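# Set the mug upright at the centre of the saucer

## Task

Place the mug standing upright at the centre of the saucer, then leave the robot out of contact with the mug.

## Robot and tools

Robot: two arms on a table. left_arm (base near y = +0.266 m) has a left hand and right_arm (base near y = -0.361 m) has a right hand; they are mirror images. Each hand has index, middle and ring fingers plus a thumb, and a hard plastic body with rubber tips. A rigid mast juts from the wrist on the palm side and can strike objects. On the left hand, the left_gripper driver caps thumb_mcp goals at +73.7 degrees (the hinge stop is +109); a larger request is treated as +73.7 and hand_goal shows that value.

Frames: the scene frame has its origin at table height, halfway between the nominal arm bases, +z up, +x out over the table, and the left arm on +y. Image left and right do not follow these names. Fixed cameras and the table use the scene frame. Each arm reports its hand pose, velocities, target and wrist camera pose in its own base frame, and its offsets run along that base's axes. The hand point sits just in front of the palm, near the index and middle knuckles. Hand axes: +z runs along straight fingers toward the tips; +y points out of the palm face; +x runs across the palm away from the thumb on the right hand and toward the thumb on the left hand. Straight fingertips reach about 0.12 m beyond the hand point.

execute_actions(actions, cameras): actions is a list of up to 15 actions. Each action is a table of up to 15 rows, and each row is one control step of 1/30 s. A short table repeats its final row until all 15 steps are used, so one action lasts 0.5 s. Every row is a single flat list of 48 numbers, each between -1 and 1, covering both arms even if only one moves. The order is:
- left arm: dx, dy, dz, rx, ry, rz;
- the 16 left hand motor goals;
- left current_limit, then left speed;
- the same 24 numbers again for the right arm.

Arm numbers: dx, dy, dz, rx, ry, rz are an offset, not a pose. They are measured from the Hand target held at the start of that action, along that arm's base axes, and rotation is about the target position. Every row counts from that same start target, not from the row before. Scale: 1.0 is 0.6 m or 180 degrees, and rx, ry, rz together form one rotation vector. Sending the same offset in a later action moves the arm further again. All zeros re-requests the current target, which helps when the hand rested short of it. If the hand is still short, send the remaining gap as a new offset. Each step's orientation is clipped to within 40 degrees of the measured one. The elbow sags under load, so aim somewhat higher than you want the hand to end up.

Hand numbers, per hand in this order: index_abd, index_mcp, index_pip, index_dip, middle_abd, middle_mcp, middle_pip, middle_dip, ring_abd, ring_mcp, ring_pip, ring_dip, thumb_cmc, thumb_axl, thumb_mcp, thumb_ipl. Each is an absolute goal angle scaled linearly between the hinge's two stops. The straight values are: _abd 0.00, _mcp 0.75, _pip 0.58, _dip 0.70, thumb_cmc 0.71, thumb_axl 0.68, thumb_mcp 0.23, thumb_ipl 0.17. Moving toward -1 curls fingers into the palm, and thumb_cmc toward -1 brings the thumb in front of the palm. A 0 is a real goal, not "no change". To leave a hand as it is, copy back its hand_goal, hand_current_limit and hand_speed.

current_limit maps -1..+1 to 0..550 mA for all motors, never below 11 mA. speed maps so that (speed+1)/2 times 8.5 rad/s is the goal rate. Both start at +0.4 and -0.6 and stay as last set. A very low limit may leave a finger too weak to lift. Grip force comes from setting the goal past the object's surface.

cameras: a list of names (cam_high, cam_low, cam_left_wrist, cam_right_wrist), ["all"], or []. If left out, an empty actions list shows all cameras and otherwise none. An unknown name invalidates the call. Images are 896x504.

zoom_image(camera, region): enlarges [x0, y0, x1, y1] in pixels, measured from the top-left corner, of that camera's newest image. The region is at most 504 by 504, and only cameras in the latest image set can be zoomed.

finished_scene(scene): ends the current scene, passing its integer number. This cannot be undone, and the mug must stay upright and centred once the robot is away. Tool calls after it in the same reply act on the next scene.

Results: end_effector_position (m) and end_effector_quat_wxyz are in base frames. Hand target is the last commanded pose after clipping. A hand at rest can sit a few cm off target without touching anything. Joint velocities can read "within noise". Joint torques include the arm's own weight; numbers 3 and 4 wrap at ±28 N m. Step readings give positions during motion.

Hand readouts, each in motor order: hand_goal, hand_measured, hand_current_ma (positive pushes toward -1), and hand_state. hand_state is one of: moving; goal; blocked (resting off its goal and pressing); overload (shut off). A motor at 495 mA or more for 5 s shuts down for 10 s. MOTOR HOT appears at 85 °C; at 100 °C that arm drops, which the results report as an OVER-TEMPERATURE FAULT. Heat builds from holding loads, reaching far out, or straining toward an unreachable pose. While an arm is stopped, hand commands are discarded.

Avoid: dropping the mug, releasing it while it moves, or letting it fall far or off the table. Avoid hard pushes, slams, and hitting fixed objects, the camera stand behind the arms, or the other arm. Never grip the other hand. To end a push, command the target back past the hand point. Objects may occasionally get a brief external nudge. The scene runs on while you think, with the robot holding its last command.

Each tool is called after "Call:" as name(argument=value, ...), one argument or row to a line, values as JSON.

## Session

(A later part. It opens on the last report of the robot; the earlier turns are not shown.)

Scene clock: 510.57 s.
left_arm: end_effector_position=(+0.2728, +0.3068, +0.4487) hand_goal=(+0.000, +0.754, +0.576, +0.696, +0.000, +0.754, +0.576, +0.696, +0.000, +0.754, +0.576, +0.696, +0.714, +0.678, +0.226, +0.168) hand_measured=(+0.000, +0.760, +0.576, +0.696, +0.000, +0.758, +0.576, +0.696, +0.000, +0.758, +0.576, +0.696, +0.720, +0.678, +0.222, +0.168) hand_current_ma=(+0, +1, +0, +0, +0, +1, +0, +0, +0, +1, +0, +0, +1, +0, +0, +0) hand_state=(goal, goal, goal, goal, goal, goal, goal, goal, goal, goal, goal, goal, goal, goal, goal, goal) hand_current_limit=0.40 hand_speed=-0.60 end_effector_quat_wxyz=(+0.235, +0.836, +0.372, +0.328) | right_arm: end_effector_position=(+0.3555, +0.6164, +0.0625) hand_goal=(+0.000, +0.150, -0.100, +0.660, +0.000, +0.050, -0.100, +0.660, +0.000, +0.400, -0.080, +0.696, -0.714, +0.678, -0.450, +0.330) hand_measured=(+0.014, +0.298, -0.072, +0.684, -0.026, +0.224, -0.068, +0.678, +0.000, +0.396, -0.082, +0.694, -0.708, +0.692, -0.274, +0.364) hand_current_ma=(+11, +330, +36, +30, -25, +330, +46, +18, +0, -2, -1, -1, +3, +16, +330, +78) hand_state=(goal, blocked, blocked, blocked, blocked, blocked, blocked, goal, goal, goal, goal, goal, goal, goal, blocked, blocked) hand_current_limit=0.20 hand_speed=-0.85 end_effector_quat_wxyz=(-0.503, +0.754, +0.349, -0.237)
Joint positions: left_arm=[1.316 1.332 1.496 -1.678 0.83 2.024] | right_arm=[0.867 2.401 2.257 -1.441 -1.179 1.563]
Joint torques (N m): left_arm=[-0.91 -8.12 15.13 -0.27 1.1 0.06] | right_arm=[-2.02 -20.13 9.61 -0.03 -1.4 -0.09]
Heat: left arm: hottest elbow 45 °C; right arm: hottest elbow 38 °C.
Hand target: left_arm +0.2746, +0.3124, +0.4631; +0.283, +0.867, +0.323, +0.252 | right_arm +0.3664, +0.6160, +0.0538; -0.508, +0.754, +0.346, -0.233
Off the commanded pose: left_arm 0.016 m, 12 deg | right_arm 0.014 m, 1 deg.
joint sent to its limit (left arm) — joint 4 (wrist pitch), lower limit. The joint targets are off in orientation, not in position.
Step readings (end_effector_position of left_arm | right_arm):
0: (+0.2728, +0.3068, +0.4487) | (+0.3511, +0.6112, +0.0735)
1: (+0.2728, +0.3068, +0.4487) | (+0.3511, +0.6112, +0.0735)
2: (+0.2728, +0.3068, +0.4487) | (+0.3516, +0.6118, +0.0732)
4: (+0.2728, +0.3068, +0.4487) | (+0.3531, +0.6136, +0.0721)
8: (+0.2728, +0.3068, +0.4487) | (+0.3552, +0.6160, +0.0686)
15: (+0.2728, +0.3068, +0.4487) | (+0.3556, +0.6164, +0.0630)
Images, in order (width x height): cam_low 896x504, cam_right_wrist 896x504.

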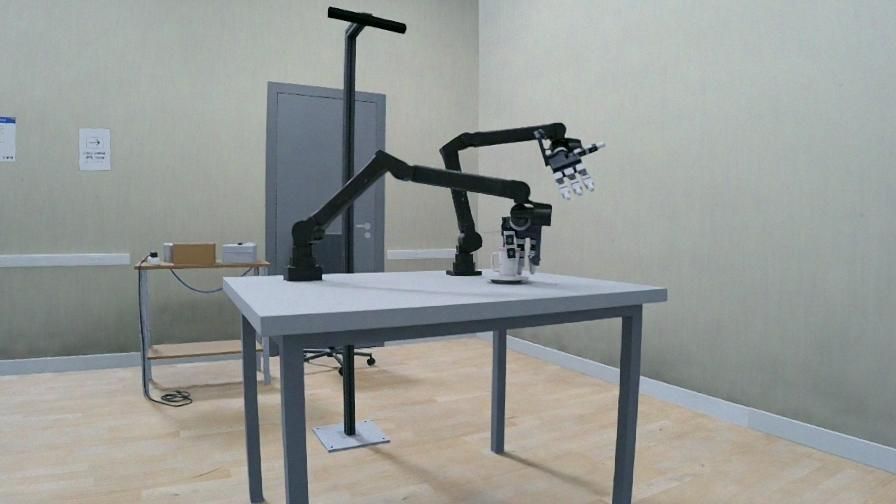

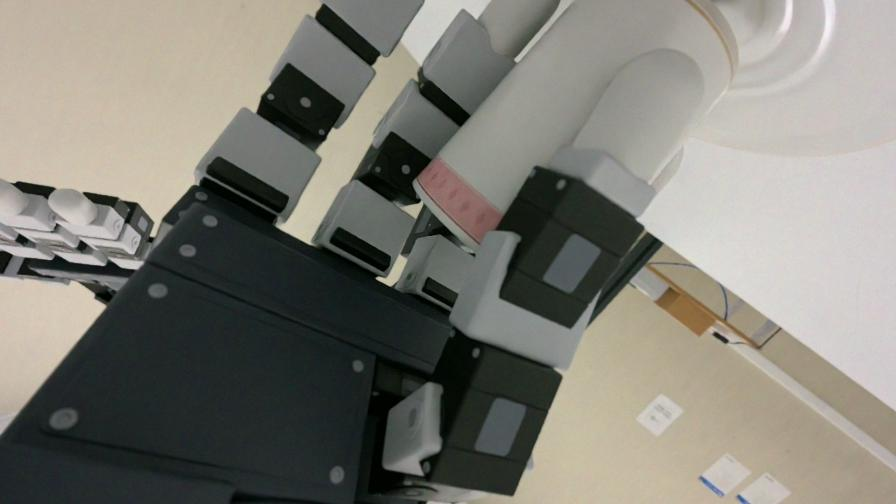

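Call:
execute_actions(
  actions=[
    [[0,0,0,0,0,0,0,0.754,0.576,0.696,0,0.754,0.576,0.696,0,0.754,0.576,0.696,0.714,0.678,0.226,0.168,0.4,-0.6,-0.01,-0.018,-0.005,0,0,0,0,0.15,-0.1,0.66,0,0.05,-0.1,0.66,0,0.4,-0.08,0.696,-0.714,0.678,-0.45,0.33,0.2,-0.85]],
  ],
  cameras=["cam_right_wrist","cam_low"],
)

Call:
zoom_image(
  camera="cam_low",
  region=[460, 220, 560, 300],
)

Scene clock: 516.87 s.
left_arm: end_effector_position=(+0.2728, +0.3068, +0.4487) hand_goal=(+0.000, +0.754, +0.576, +0.696, +0.000, +0.754, +0.576, +0.696, +0.000, +0.754, +0.576, +0.696, +0.714, +0.678, +0.226, +0.168) hand_measured=(+0.000, +0.760, +0.576, +0.696, +0.000, +0.758, +0.576, +0.696, +0.000, +0.758, +0.576, +0.696, +0.720, +0.678, +0.222, +0.168) hand_current_ma=(+0, +1, +0, +0, +0, +1, +0, +0, +0, +1, +0, +0, +1, +0, +0, +0) hand_state=(goal, goal, goal, goal, goal, goal, goal, goal, goal, goal, goal, goal, goal, goal, goal, goal) hand_current_limit=0.40 hand_speed=-0.60 end_effector_quat_wxyz=(+0.235, +0.836, +0.372, +0.328) | right_arm: end_effector_position=(+0.3491, +0.6114, +0.0468) hand_goal=(+0.000, +0.150, -0.100, +0.660, +0.000, +0.050, -0.100, +0.660, +0.000, +0.400, -0.080, +0.696, -0.714, +0.678, -0.450, +0.330) hand_measured=(+0.014, +0.290, -0.072, +0.684, -0.036, +0.218, -0.078, +0.666, +0.000, +0.394, -0.082, +0.694, -0.708, +0.692, -0.272, +0.366) hand_current_ma=(+11, +330, +37, +30, -45, +330, +25, +4, +0, -3, -1, -1, +4, +16, +330, +86) hand_state=(goal, blocked, blocked, blocked, blocked, blocked, blocked, goal, goal, goal, goal, goal, goal, goal, blocked, blocked) hand_current_limit=0.20 hand_speed=-0.85 end_effector_quat_wxyz=(-0.507, +0.751, +0.347, -0.243)
Joint positions: left_arm=[1.316 1.332 1.496 -1.678 0.83 2.024] | right_arm=[0.867 2.395 2.199 -1.41 -1.194 1.547]
Joint torques (N m): left_arm=[-0.73 -8.23 15.16 -0.27 1.09 0.06] | right_arm=[-2.14 -22.3 7.57 -0.01 -0.82 -0.05]
Heat: left arm: hottest elbow 45 °C; right arm: hottest elbow 38 °C.
Hand target: left_arm +0.2746, +0.3124, +0.4631; +0.283, +0.867, +0.323, +0.252 | right_arm +0.3604, +0.6052, +0.0508; -0.508, +0.754, +0.346, -0.233
Off the commanded pose: left_arm 0.016 m, 12 deg | right_arm 0.014 m, 1 deg.
joint sent to its limit (left arm) — joint 4 (wrist pitch), lower limit. The joint targets are off in orientation, not in position.
Step readings (end_effector_position of left_arm | right_arm):
0: (+0.2728, +0.3068, +0.4487) | (+0.3555, +0.6164, +0.0625)
1: (+0.2728, +0.3068, +0.4487) | (+0.3556, +0.6164, +0.0625)
2: (+0.2728, +0.3068, +0.4487) | (+0.3553, +0.6162, +0.0609)
4: (+0.2728, +0.3068, +0.4487) | (+0.3541, +0.6153, +0.0568)
8: (+0.2728, +0.3068, +0.4487) | (+0.3490, +0.6118, +0.0468)
15: (+0.2728, +0.3068, +0.4487) | (+0.3492, +0.6115, +0.0468)
Images, in order (width x height): cam_low 896x504, cam_right_wrist 896x504.

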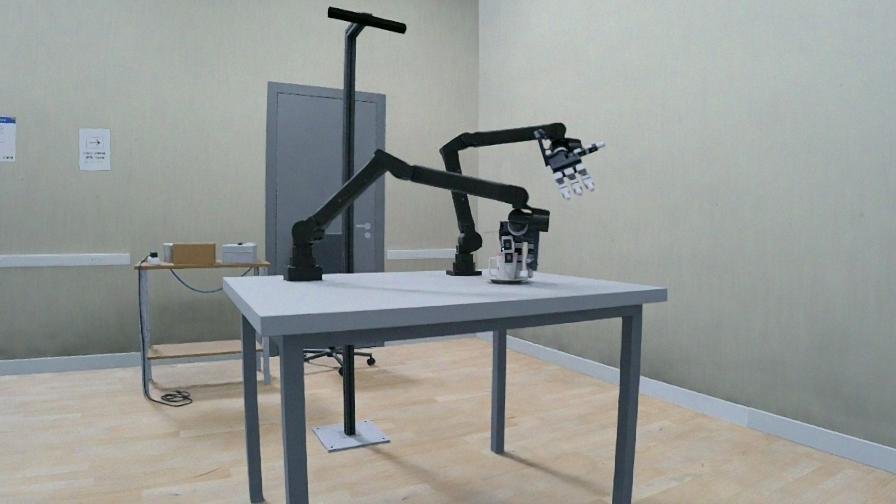

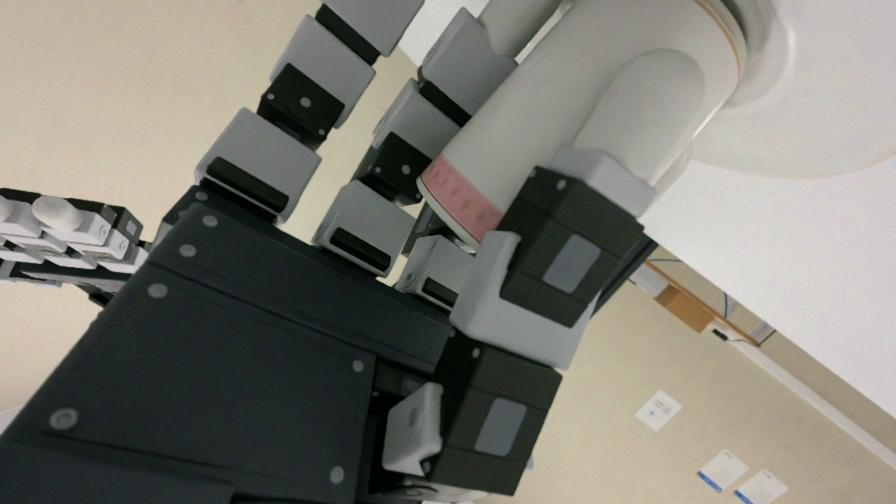

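Scaled by 5.040 from the camera's 896x504 image, which has a finer 1280x720 frame.

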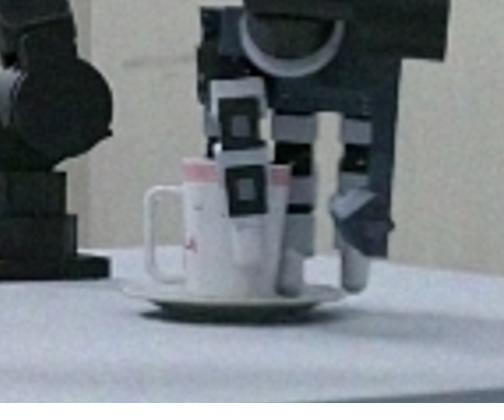

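Call:
execute_actions(
  actions=[
    [[0,0,0,0,0,0,0,0.754,0.576,0.696,0,0.754,0.576,0.696,0,0.754,0.576,0.696,0.714,0.678,0.226,0.168,0.4,-0.6,0,0,0,0,0,0,0,0.3,-0.07,0.69,0,0.24,-0.07,0.68,0,0.4,-0.08,0.696,-0.714,0.678,-0.27,0.36,0.2,-0.9]],
    [[0,0,0,0,0,0,0,0.754,0.576,0.696,0,0.754,0.576,0.696,0,0.754,0.576,0.696,0.714,0.678,0.226,0.168,0.4,-0.6,0,0,0,0,0,0,0,0.5,-0.07,0.69,0,0.5,-0.07,0.69,0,0.5,-0.08,0.696,-0.714,0.678,-0.1,0.33,0.2,-0.9]],
    [[0,0,0,0,0,0,0,0.754,0.576,0.696,0,0.754,0.576,0.696,0,0.754,0.576,0.696,0.714,0.678,0.226,0.168,0.4,-0.6,0,0,0,0,0,0,0,0.7,-0.1,0.69,0,0.7,-0.1,0.69,0,0.7,-0.1,0.696,-0.714,0.678,0.1,0.2,0.2,-0.9]],
    [[0,0,0,0,0,0,0,0.754,0.576,0.696,0,0.754,0.576,0.696,0,0.754,0.576,0.696,0.714,0.678,0.226,0.168,0.4,-0.6,0,0,0,0,0,0,0,0.7,-0.1,0.69,0,0.7,-0.1,0.69,0,0.7,-0.1,0.696,-0.714,0.678,0.1,0.2,0.2,-0.8]],
  ],
  cameras=["cam_right_wrist","cam_low"],
)

Call:
zoom_image(
  camera="cam_low",
  region=[460, 220, 560, 300],
)

Scene clock: 525.40 s.
left_arm: end_effector_position=(+0.2728, +0.3068, +0.4487) hand_goal=(+0.000, +0.754, +0.576, +0.696, +0.000, +0.754, +0.576, +0.696, +0.000, +0.754, +0.576, +0.696, +0.714, +0.678, +0.226, +0.168) hand_measured=(+0.000, +0.760, +0.576, +0.696, +0.000, +0.758, +0.576, +0.696, +0.000, +0.758, +0.576, +0.696, +0.720, +0.678, +0.222, +0.168) hand_current_ma=(+0, +1, +0, +0, +0, +1, +0, +0, +0, +1, +0, +0, +1, +0, +0, +0) hand_state=(goal, goal, goal, goal, goal, goal, goal, goal, goal, goal, goal, goal, goal, goal, goal, goal) hand_current_limit=0.40 hand_speed=-0.60 end_effector_quat_wxyz=(+0.235, +0.836, +0.372, +0.328) | right_arm: end_effector_position=(+0.3530, +0.6077, +0.0451) hand_goal=(+0.000, +0.700, -0.100, +0.690, +0.000, +0.700, -0.100, +0.690, +0.000, +0.700, -0.100, +0.696, -0.714, +0.678, +0.100, +0.200) hand_measured=(+0.002, +0.682, -0.098, +0.692, -0.002, +0.680, -0.104, +0.688, +0.000, +0.682, -0.098, +0.694, -0.712, +0.680, +0.096, +0.202) hand_current_ma=(+1, -22, +1, +1, +0, -24, -1, -1, +0, -20, +0, -1, +1, +1, -3, +1) hand_state=(goal, goal, goal, goal, goal, blocked, goal, goal, goal, goal, goal, goal, goal, goal, goal, goal) hand_current_limit=0.20 hand_speed=-0.80 end_effector_quat_wxyz=(-0.505, +0.754, +0.345, -0.242)
Joint positions: left_arm=[1.316 1.332 1.496 -1.678 0.83 2.024] | right_arm=[0.861 2.394 2.194 -1.409 -1.188 1.547]
Joint torques (N m): left_arm=[-0.73 -8.18 15.13 -0.25 1.09 0.06] | right_arm=[-1.67 -22.36 8.03 -0.1 -1.12 -0.05]
Heat: left arm: hottest elbow 45 °C; right arm: hottest elbow 36 °C.
Hand target: left_arm +0.2746, +0.3124, +0.4631; +0.283, +0.867, +0.323, +0.252 | right_arm +0.3604, +0.6052, +0.0508; -0.508, +0.754, +0.346, -0.233
Off the commanded pose: left_arm 0.016 m, 12 deg | right_arm 0.010 m, 1 deg.
joint sent to its limit (left arm) — joint 4 (wrist pitch), lower limit. The joint targets are off in orientation, not in position.
Step readings (end_effector_position of left_arm | right_arm):
0: (+0.2728, +0.3068, +0.4487) | (+0.3492, +0.6115, +0.0468)
1: (+0.2728, +0.3068, +0.4487) | (+0.3492, +0.6115, +0.0468)
2: (+0.2728, +0.3068, +0.4487) | (+0.3492, +0.6115, +0.0470)
4: (+0.2728, +0.3068, +0.4487) | (+0.3492, +0.6116, +0.0475)
8: (+0.2728, +0.3068, +0.4487) | (+0.3493, +0.6115, +0.0475)
15: (+0.2728, +0.3068, +0.4487) | (+0.3510, +0.6106, +0.0472)
16: (+0.2728, +0.3068, +0.4487) | (+0.3510, +0.6106, +0.0472)
17: (+0.2728, +0.3068, +0.4487) | (+0.3510, +0.6105, +0.0471)
19: (+0.2728, +0.3068, +0.4487) | (+0.3518, +0.6101, +0.0470)
23: (+0.2728, +0.3068, +0.4487) | (+0.3531, +0.6092, +0.0468)
30: (+0.2728, +0.3068, +0.4487) | (+0.3539, +0.6088, +0.0467)
31: (+0.2728, +0.3068, +0.4487) | (+0.3539, +0.6088, +0.0467)
32: (+0.2728, +0.3068, +0.4487) | (+0.3539, +0.6088, +0.0467)
34: (+0.2728, +0.3068, +0.4487) | (+0.3535, +0.6083, +0.0461)
38: (+0.2728, +0.3068, +0.4487) | (+0.3532, +0.6080, +0.0455)
45: (+0.2728, +0.3068, +0.4487) | (+0.3530, +0.6077, +0.0451)
46: (+0.2728, +0.3068, +0.4487) | (+0.3530, +0.6077, +0.0451)
47: (+0.2728, +0.3068, +0.4487) | (+0.3530, +0.6077, +0.0451)
49: (+0.2728, +0.3068, +0.4487) | (+0.3530, +0.6077, +0.0451)
53: (+0.2728, +0.3068, +0.4487) | (+0.3530, +0.6077, +0.0451)
60: (+0.2728, +0.3068, +0.4487) | (+0.3530, +0.6077, +0.0451)
Images, in order (width x height): cam_low 896x504, cam_right_wrist 896x504.

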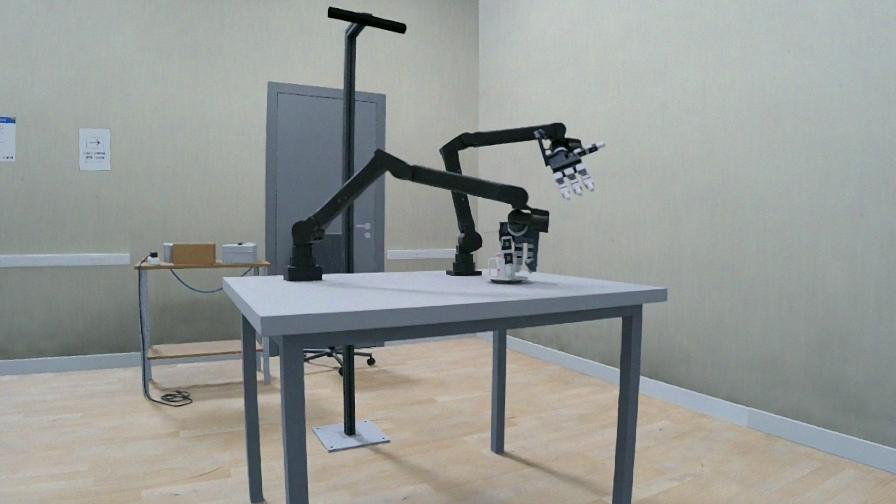

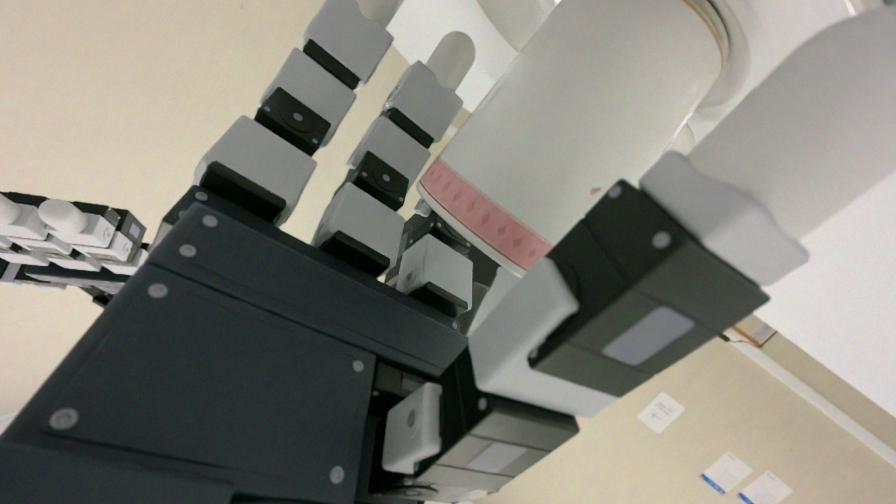

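Scaled by 5.040 from the camera's 896x504 image, which has a finer 1280x720 frame.

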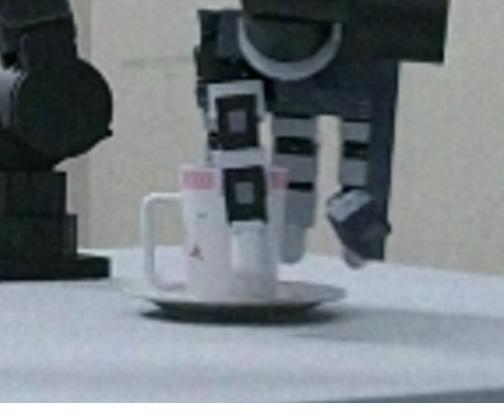

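Call:
execute_actions(
  actions=[
    [[0,0,0,0,0,0,0,0.754,0.576,0.696,0,0.754,0.576,0.696,0,0.754,0.576,0.696,0.714,0.678,0.226,0.168,0.4,-0.6,-0.01,0.005,0.04,0,0,0,0,0.7,-0.1,0.69,0,0.7,-0.1,0.69,0,0.7,-0.1,0.696,-0.714,0.678,0.1,0.2,0.2,-0.8]],
    [[0,0,0,0,0,0,0,0.754,0.576,0.696,0,0.754,0.576,0.696,0,0.754,0.576,0.696,0.714,0.678,0.226,0.168,0.4,-0.6,0,0,0.06,0,0,0,0,0.7,-0.1,0.69,0,0.7,-0.1,0.69,0,0.7,-0.1,0.696,-0.714,0.678,0.1,0.2,0.2,-0.8]],
    [[0,0,0,0,0,0,0,0.754,0.576,0.696,0,0.754,0.576,0.696,0,0.754,0.576,0.696,0.714,0.678,0.226,0.168,0.4,-0.6,0,0,0.08,0,0,0,0,0.7,-0.1,0.69,0,0.7,-0.1,0.69,0,0.7,-0.1,0.696,-0.714,0.678,0.1,0.2,0.2,-0.8]],
    [[0,0,0,0,0,0,0,0.754,0.576,0.696,0,0.754,0.576,0.696,0,0.754,0.576,0.696,0.714,0.678,0.226,0.168,0.4,-0.6,0,0,0.1,0,0,0,0,0.7,-0.1,0.69,0,0.7,-0.1,0.69,0,0.7,-0.1,0.696,-0.714,0.678,0.1,0.2,0.2,-0.8]],
    [[0,0,0,0,0,0,0,0.754,0.576,0.696,0,0.754,0.576,0.696,0,0.754,0.576,0.696,0.714,0.678,0.226,0.168,0.4,-0.6,0,-0.15,0.05,0,0,0,0,0.7,-0.1,0.69,0,0.7,-0.1,0.69,0,0.7,-0.1,0.696,-0.714,0.678,0.1,0.2,0.2,-0.8]],
    [[0,0,0,0,0,0,0,0.754,0.576,0.696,0,0.754,0.576,0.696,0,0.754,0.576,0.696,0.714,0.678,0.226,0.168,0.4,-0.6,0,-0.15,0.0,0,0,0,0,0.7,-0.1,0.69,0,0.7,-0.1,0.69,0,0.7,-0.1,0.696,-0.714,0.678,0.1,0.2,0.2,-0.8]],
  ],
  cameras=["cam_high","cam_low"],
)

Call:
zoom_image(
  camera="cam_low",
  region=[460, 220, 560, 300],
)

Call:
zoom_image(
  camera="cam_high",
  region=[500, 280, 620, 380],
)

Scene clock: 536.60 s.
left_arm: end_effector_position=(+0.2728, +0.3068, +0.4487) hand_goal=(+0.000, +0.754, +0.576, +0.696, +0.000, +0.754, +0.576, +0.696, +0.000, +0.754, +0.576, +0.696, +0.714, +0.678, +0.226, +0.168) hand_measured=(+0.000, +0.760, +0.576, +0.696, +0.000, +0.758, +0.576, +0.696, +0.000, +0.758, +0.576, +0.696, +0.720, +0.678, +0.222, +0.168) hand_current_ma=(+0, +1, +0, +0, +0, +1, +0, +0, +0, +1, +0, +0, +1, +0, +0, +0) hand_state=(goal, goal, goal, goal, goal, goal, goal, goal, goal, goal, goal, goal, goal, goal, goal, goal) hand_current_limit=0.40 hand_speed=-0.60 end_effector_quat_wxyz=(+0.235, +0.836, +0.372, +0.328) | right_arm: end_effector_position=(+0.3551, +0.4295, +0.2436) hand_goal=(+0.000, +0.700, -0.100, +0.690, +0.000, +0.700, -0.100, +0.690, +0.000, +0.700, -0.100, +0.696, -0.714, +0.678, +0.100, +0.200) hand_measured=(+0.002, +0.684, -0.098, +0.692, -0.002, +0.684, -0.104, +0.688, +0.000, +0.686, -0.098, +0.694, -0.714, +0.680, +0.096, +0.202) hand_current_ma=(+0, -16, +0, +1, +0, -17, -1, -1, +0, -13, +0, -1, +0, +1, -2, +1) hand_state=(goal, goal, goal, goal, goal, goal, goal, goal, goal, goal, goal, goal, goal, goal, goal, goal) hand_current_limit=0.20 hand_speed=-0.80 end_effector_quat_wxyz=(-0.514, +0.780, +0.307, -0.181)
Joint positions: left_arm=[1.316 1.332 1.496 -1.678 0.83 2.024] | right_arm=[0.659 1.866 1.847 -1.672 -1.15 1.402]
Joint torques (N m): left_arm=[-0.73 -8.29 15.12 -0.24 1.1 0.06] | right_arm=[-0.62 -16.67 8.14 -0.65 -1.07 -0.2]
Heat: left arm: hottest elbow 45 °C; right arm: hottest elbow 35 °C.
Hand target: left_arm +0.2746, +0.3124, +0.4631; +0.283, +0.867, +0.323, +0.252 | right_arm +0.3543, +0.4284, +0.2489; -0.508, +0.754, +0.346, -0.233
Off the commanded pose: left_arm 0.016 m, 12 deg | right_arm 0.005 m, 8 deg.
joint sent to its limit (left arm) — joint 4 (wrist pitch), lower limit. The joint targets are off in orientation, not in position.
joint sent to its limit (right arm) — joint 4 (wrist pitch), lower limit. The joint targets are off in orientation, not in position.
Step readings (end_effector_position of left_arm | right_arm):
0: (+0.2728, +0.3068, +0.4487) | (+0.3530, +0.6077, +0.0451)
1: (+0.2728, +0.3068, +0.4487) | (+0.3530, +0.6077, +0.0451)
2: (+0.2728, +0.3068, +0.4487) | (+0.3530, +0.6078, +0.0454)
4: (+0.2728, +0.3068, +0.4487) | (+0.3531, +0.6079, +0.0464)
8: (+0.2728, +0.3068, +0.4487) | (+0.3532, +0.6080, +0.0516)
15: (+0.2728, +0.3068, +0.4487) | (+0.3536, +0.6085, +0.0625)
16: (+0.2728, +0.3068, +0.4487) | (+0.3534, +0.6083, +0.0630)
17: (+0.2728, +0.3068, +0.4487) | (+0.3525, +0.6072, +0.0642)
19: (+0.2728, +0.3068, +0.4487) | (+0.3500, +0.6043, +0.0663)
23: (+0.2728, +0.3068, +0.4487) | (+0.3467, +0.6005, +0.0734)
30: (+0.2728, +0.3068, +0.4487) | (+0.3476, +0.6016, +0.0865)
31: (+0.2728, +0.3068, +0.4487) | (+0.3477, +0.6017, +0.0879)
32: (+0.2728, +0.3068, +0.4487) | (+0.3474, +0.6014, +0.0904)
34: (+0.2728, +0.3068, +0.4487) | (+0.3465, +0.6003, +0.0962)
38: (+0.2728, +0.3068, +0.4487) | (+0.3471, +0.6011, +0.1159)
45: (+0.2728, +0.3068, +0.4487) | (+0.3497, +0.6041, +0.1434)
46: (+0.2728, +0.3068, +0.4487) | (+0.3498, +0.6042, +0.1454)
47: (+0.2728, +0.3068, +0.4487) | (+0.3495, +0.6039, +0.1493)
49: (+0.2728, +0.3068, +0.4487) | (+0.3483, +0.6023, +0.1569)
53: (+0.2728, +0.3068, +0.4487) | (+0.3501, +0.6046, +0.1806)
60: (+0.2728, +0.3068, +0.4487) | (+0.3514, +0.6064, +0.2047)
61: (+0.2728, +0.3068, +0.4487) | (+0.3513, +0.6063, +0.2057)
62: (+0.2728, +0.3068, +0.4487) | (+0.3499, +0.6035, +0.2055)
64: (+0.2728, +0.3068, +0.4487) | (+0.3431, +0.5903, +0.2042)
68: (+0.2728, +0.3068, +0.4487) | (+0.3385, +0.5573, +0.2135)
75: (+0.2728, +0.3068, +0.4487) | (+0.3540, +0.5225, +0.2521)
76: (+0.2728, +0.3068, +0.4487) | (+0.3550, +0.5198, +0.2547)
77: (+0.2728, +0.3068, +0.4487) | (+0.3544, +0.5137, +0.2554)
79: (+0.2728, +0.3068, +0.4487) | (+0.3464, +0.4956, +0.2503)
83: (+0.2728, +0.3068, +0.4487) | (+0.3409, +0.4577, +0.2401)
90: (+0.2728, +0.3068, +0.4487) | (+0.3551, +0.4301, +0.2429)
Images, in order (width x height): cam_high 896x504, cam_low 896x504.

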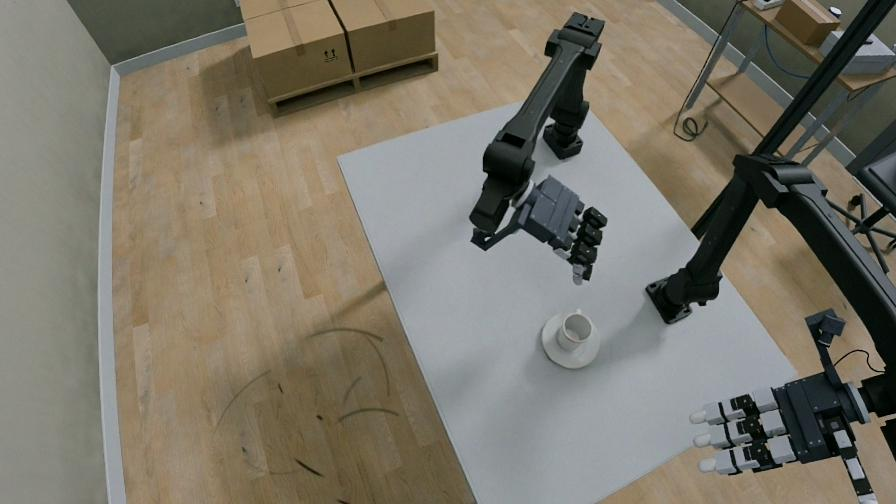

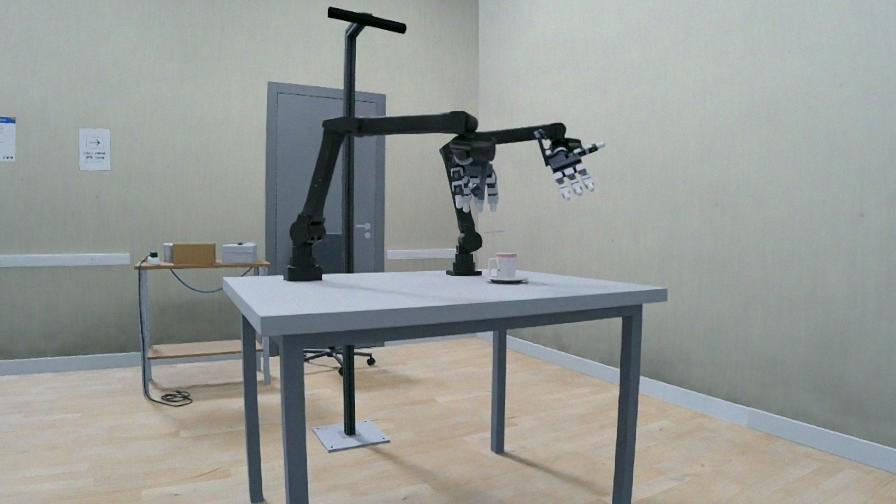

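Scaled by 5.040 from the camera's 896x504 image, which has a finer 1280x720 frame.

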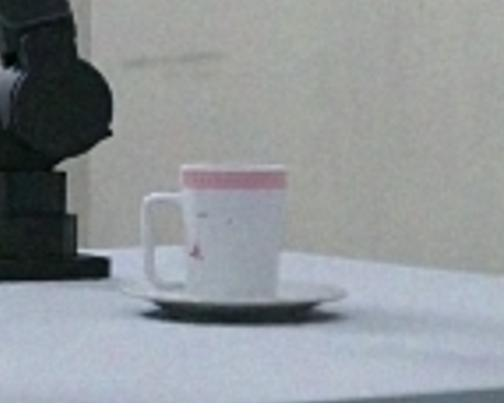

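Scaled by 4.200 from the camera's 896x504 image, which has a finer 1280x720 frame.

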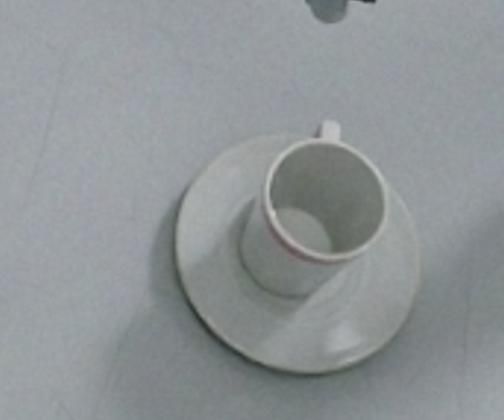

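Call:
finished_scene(
  scene=1,
)

The scene is finished: the task was done.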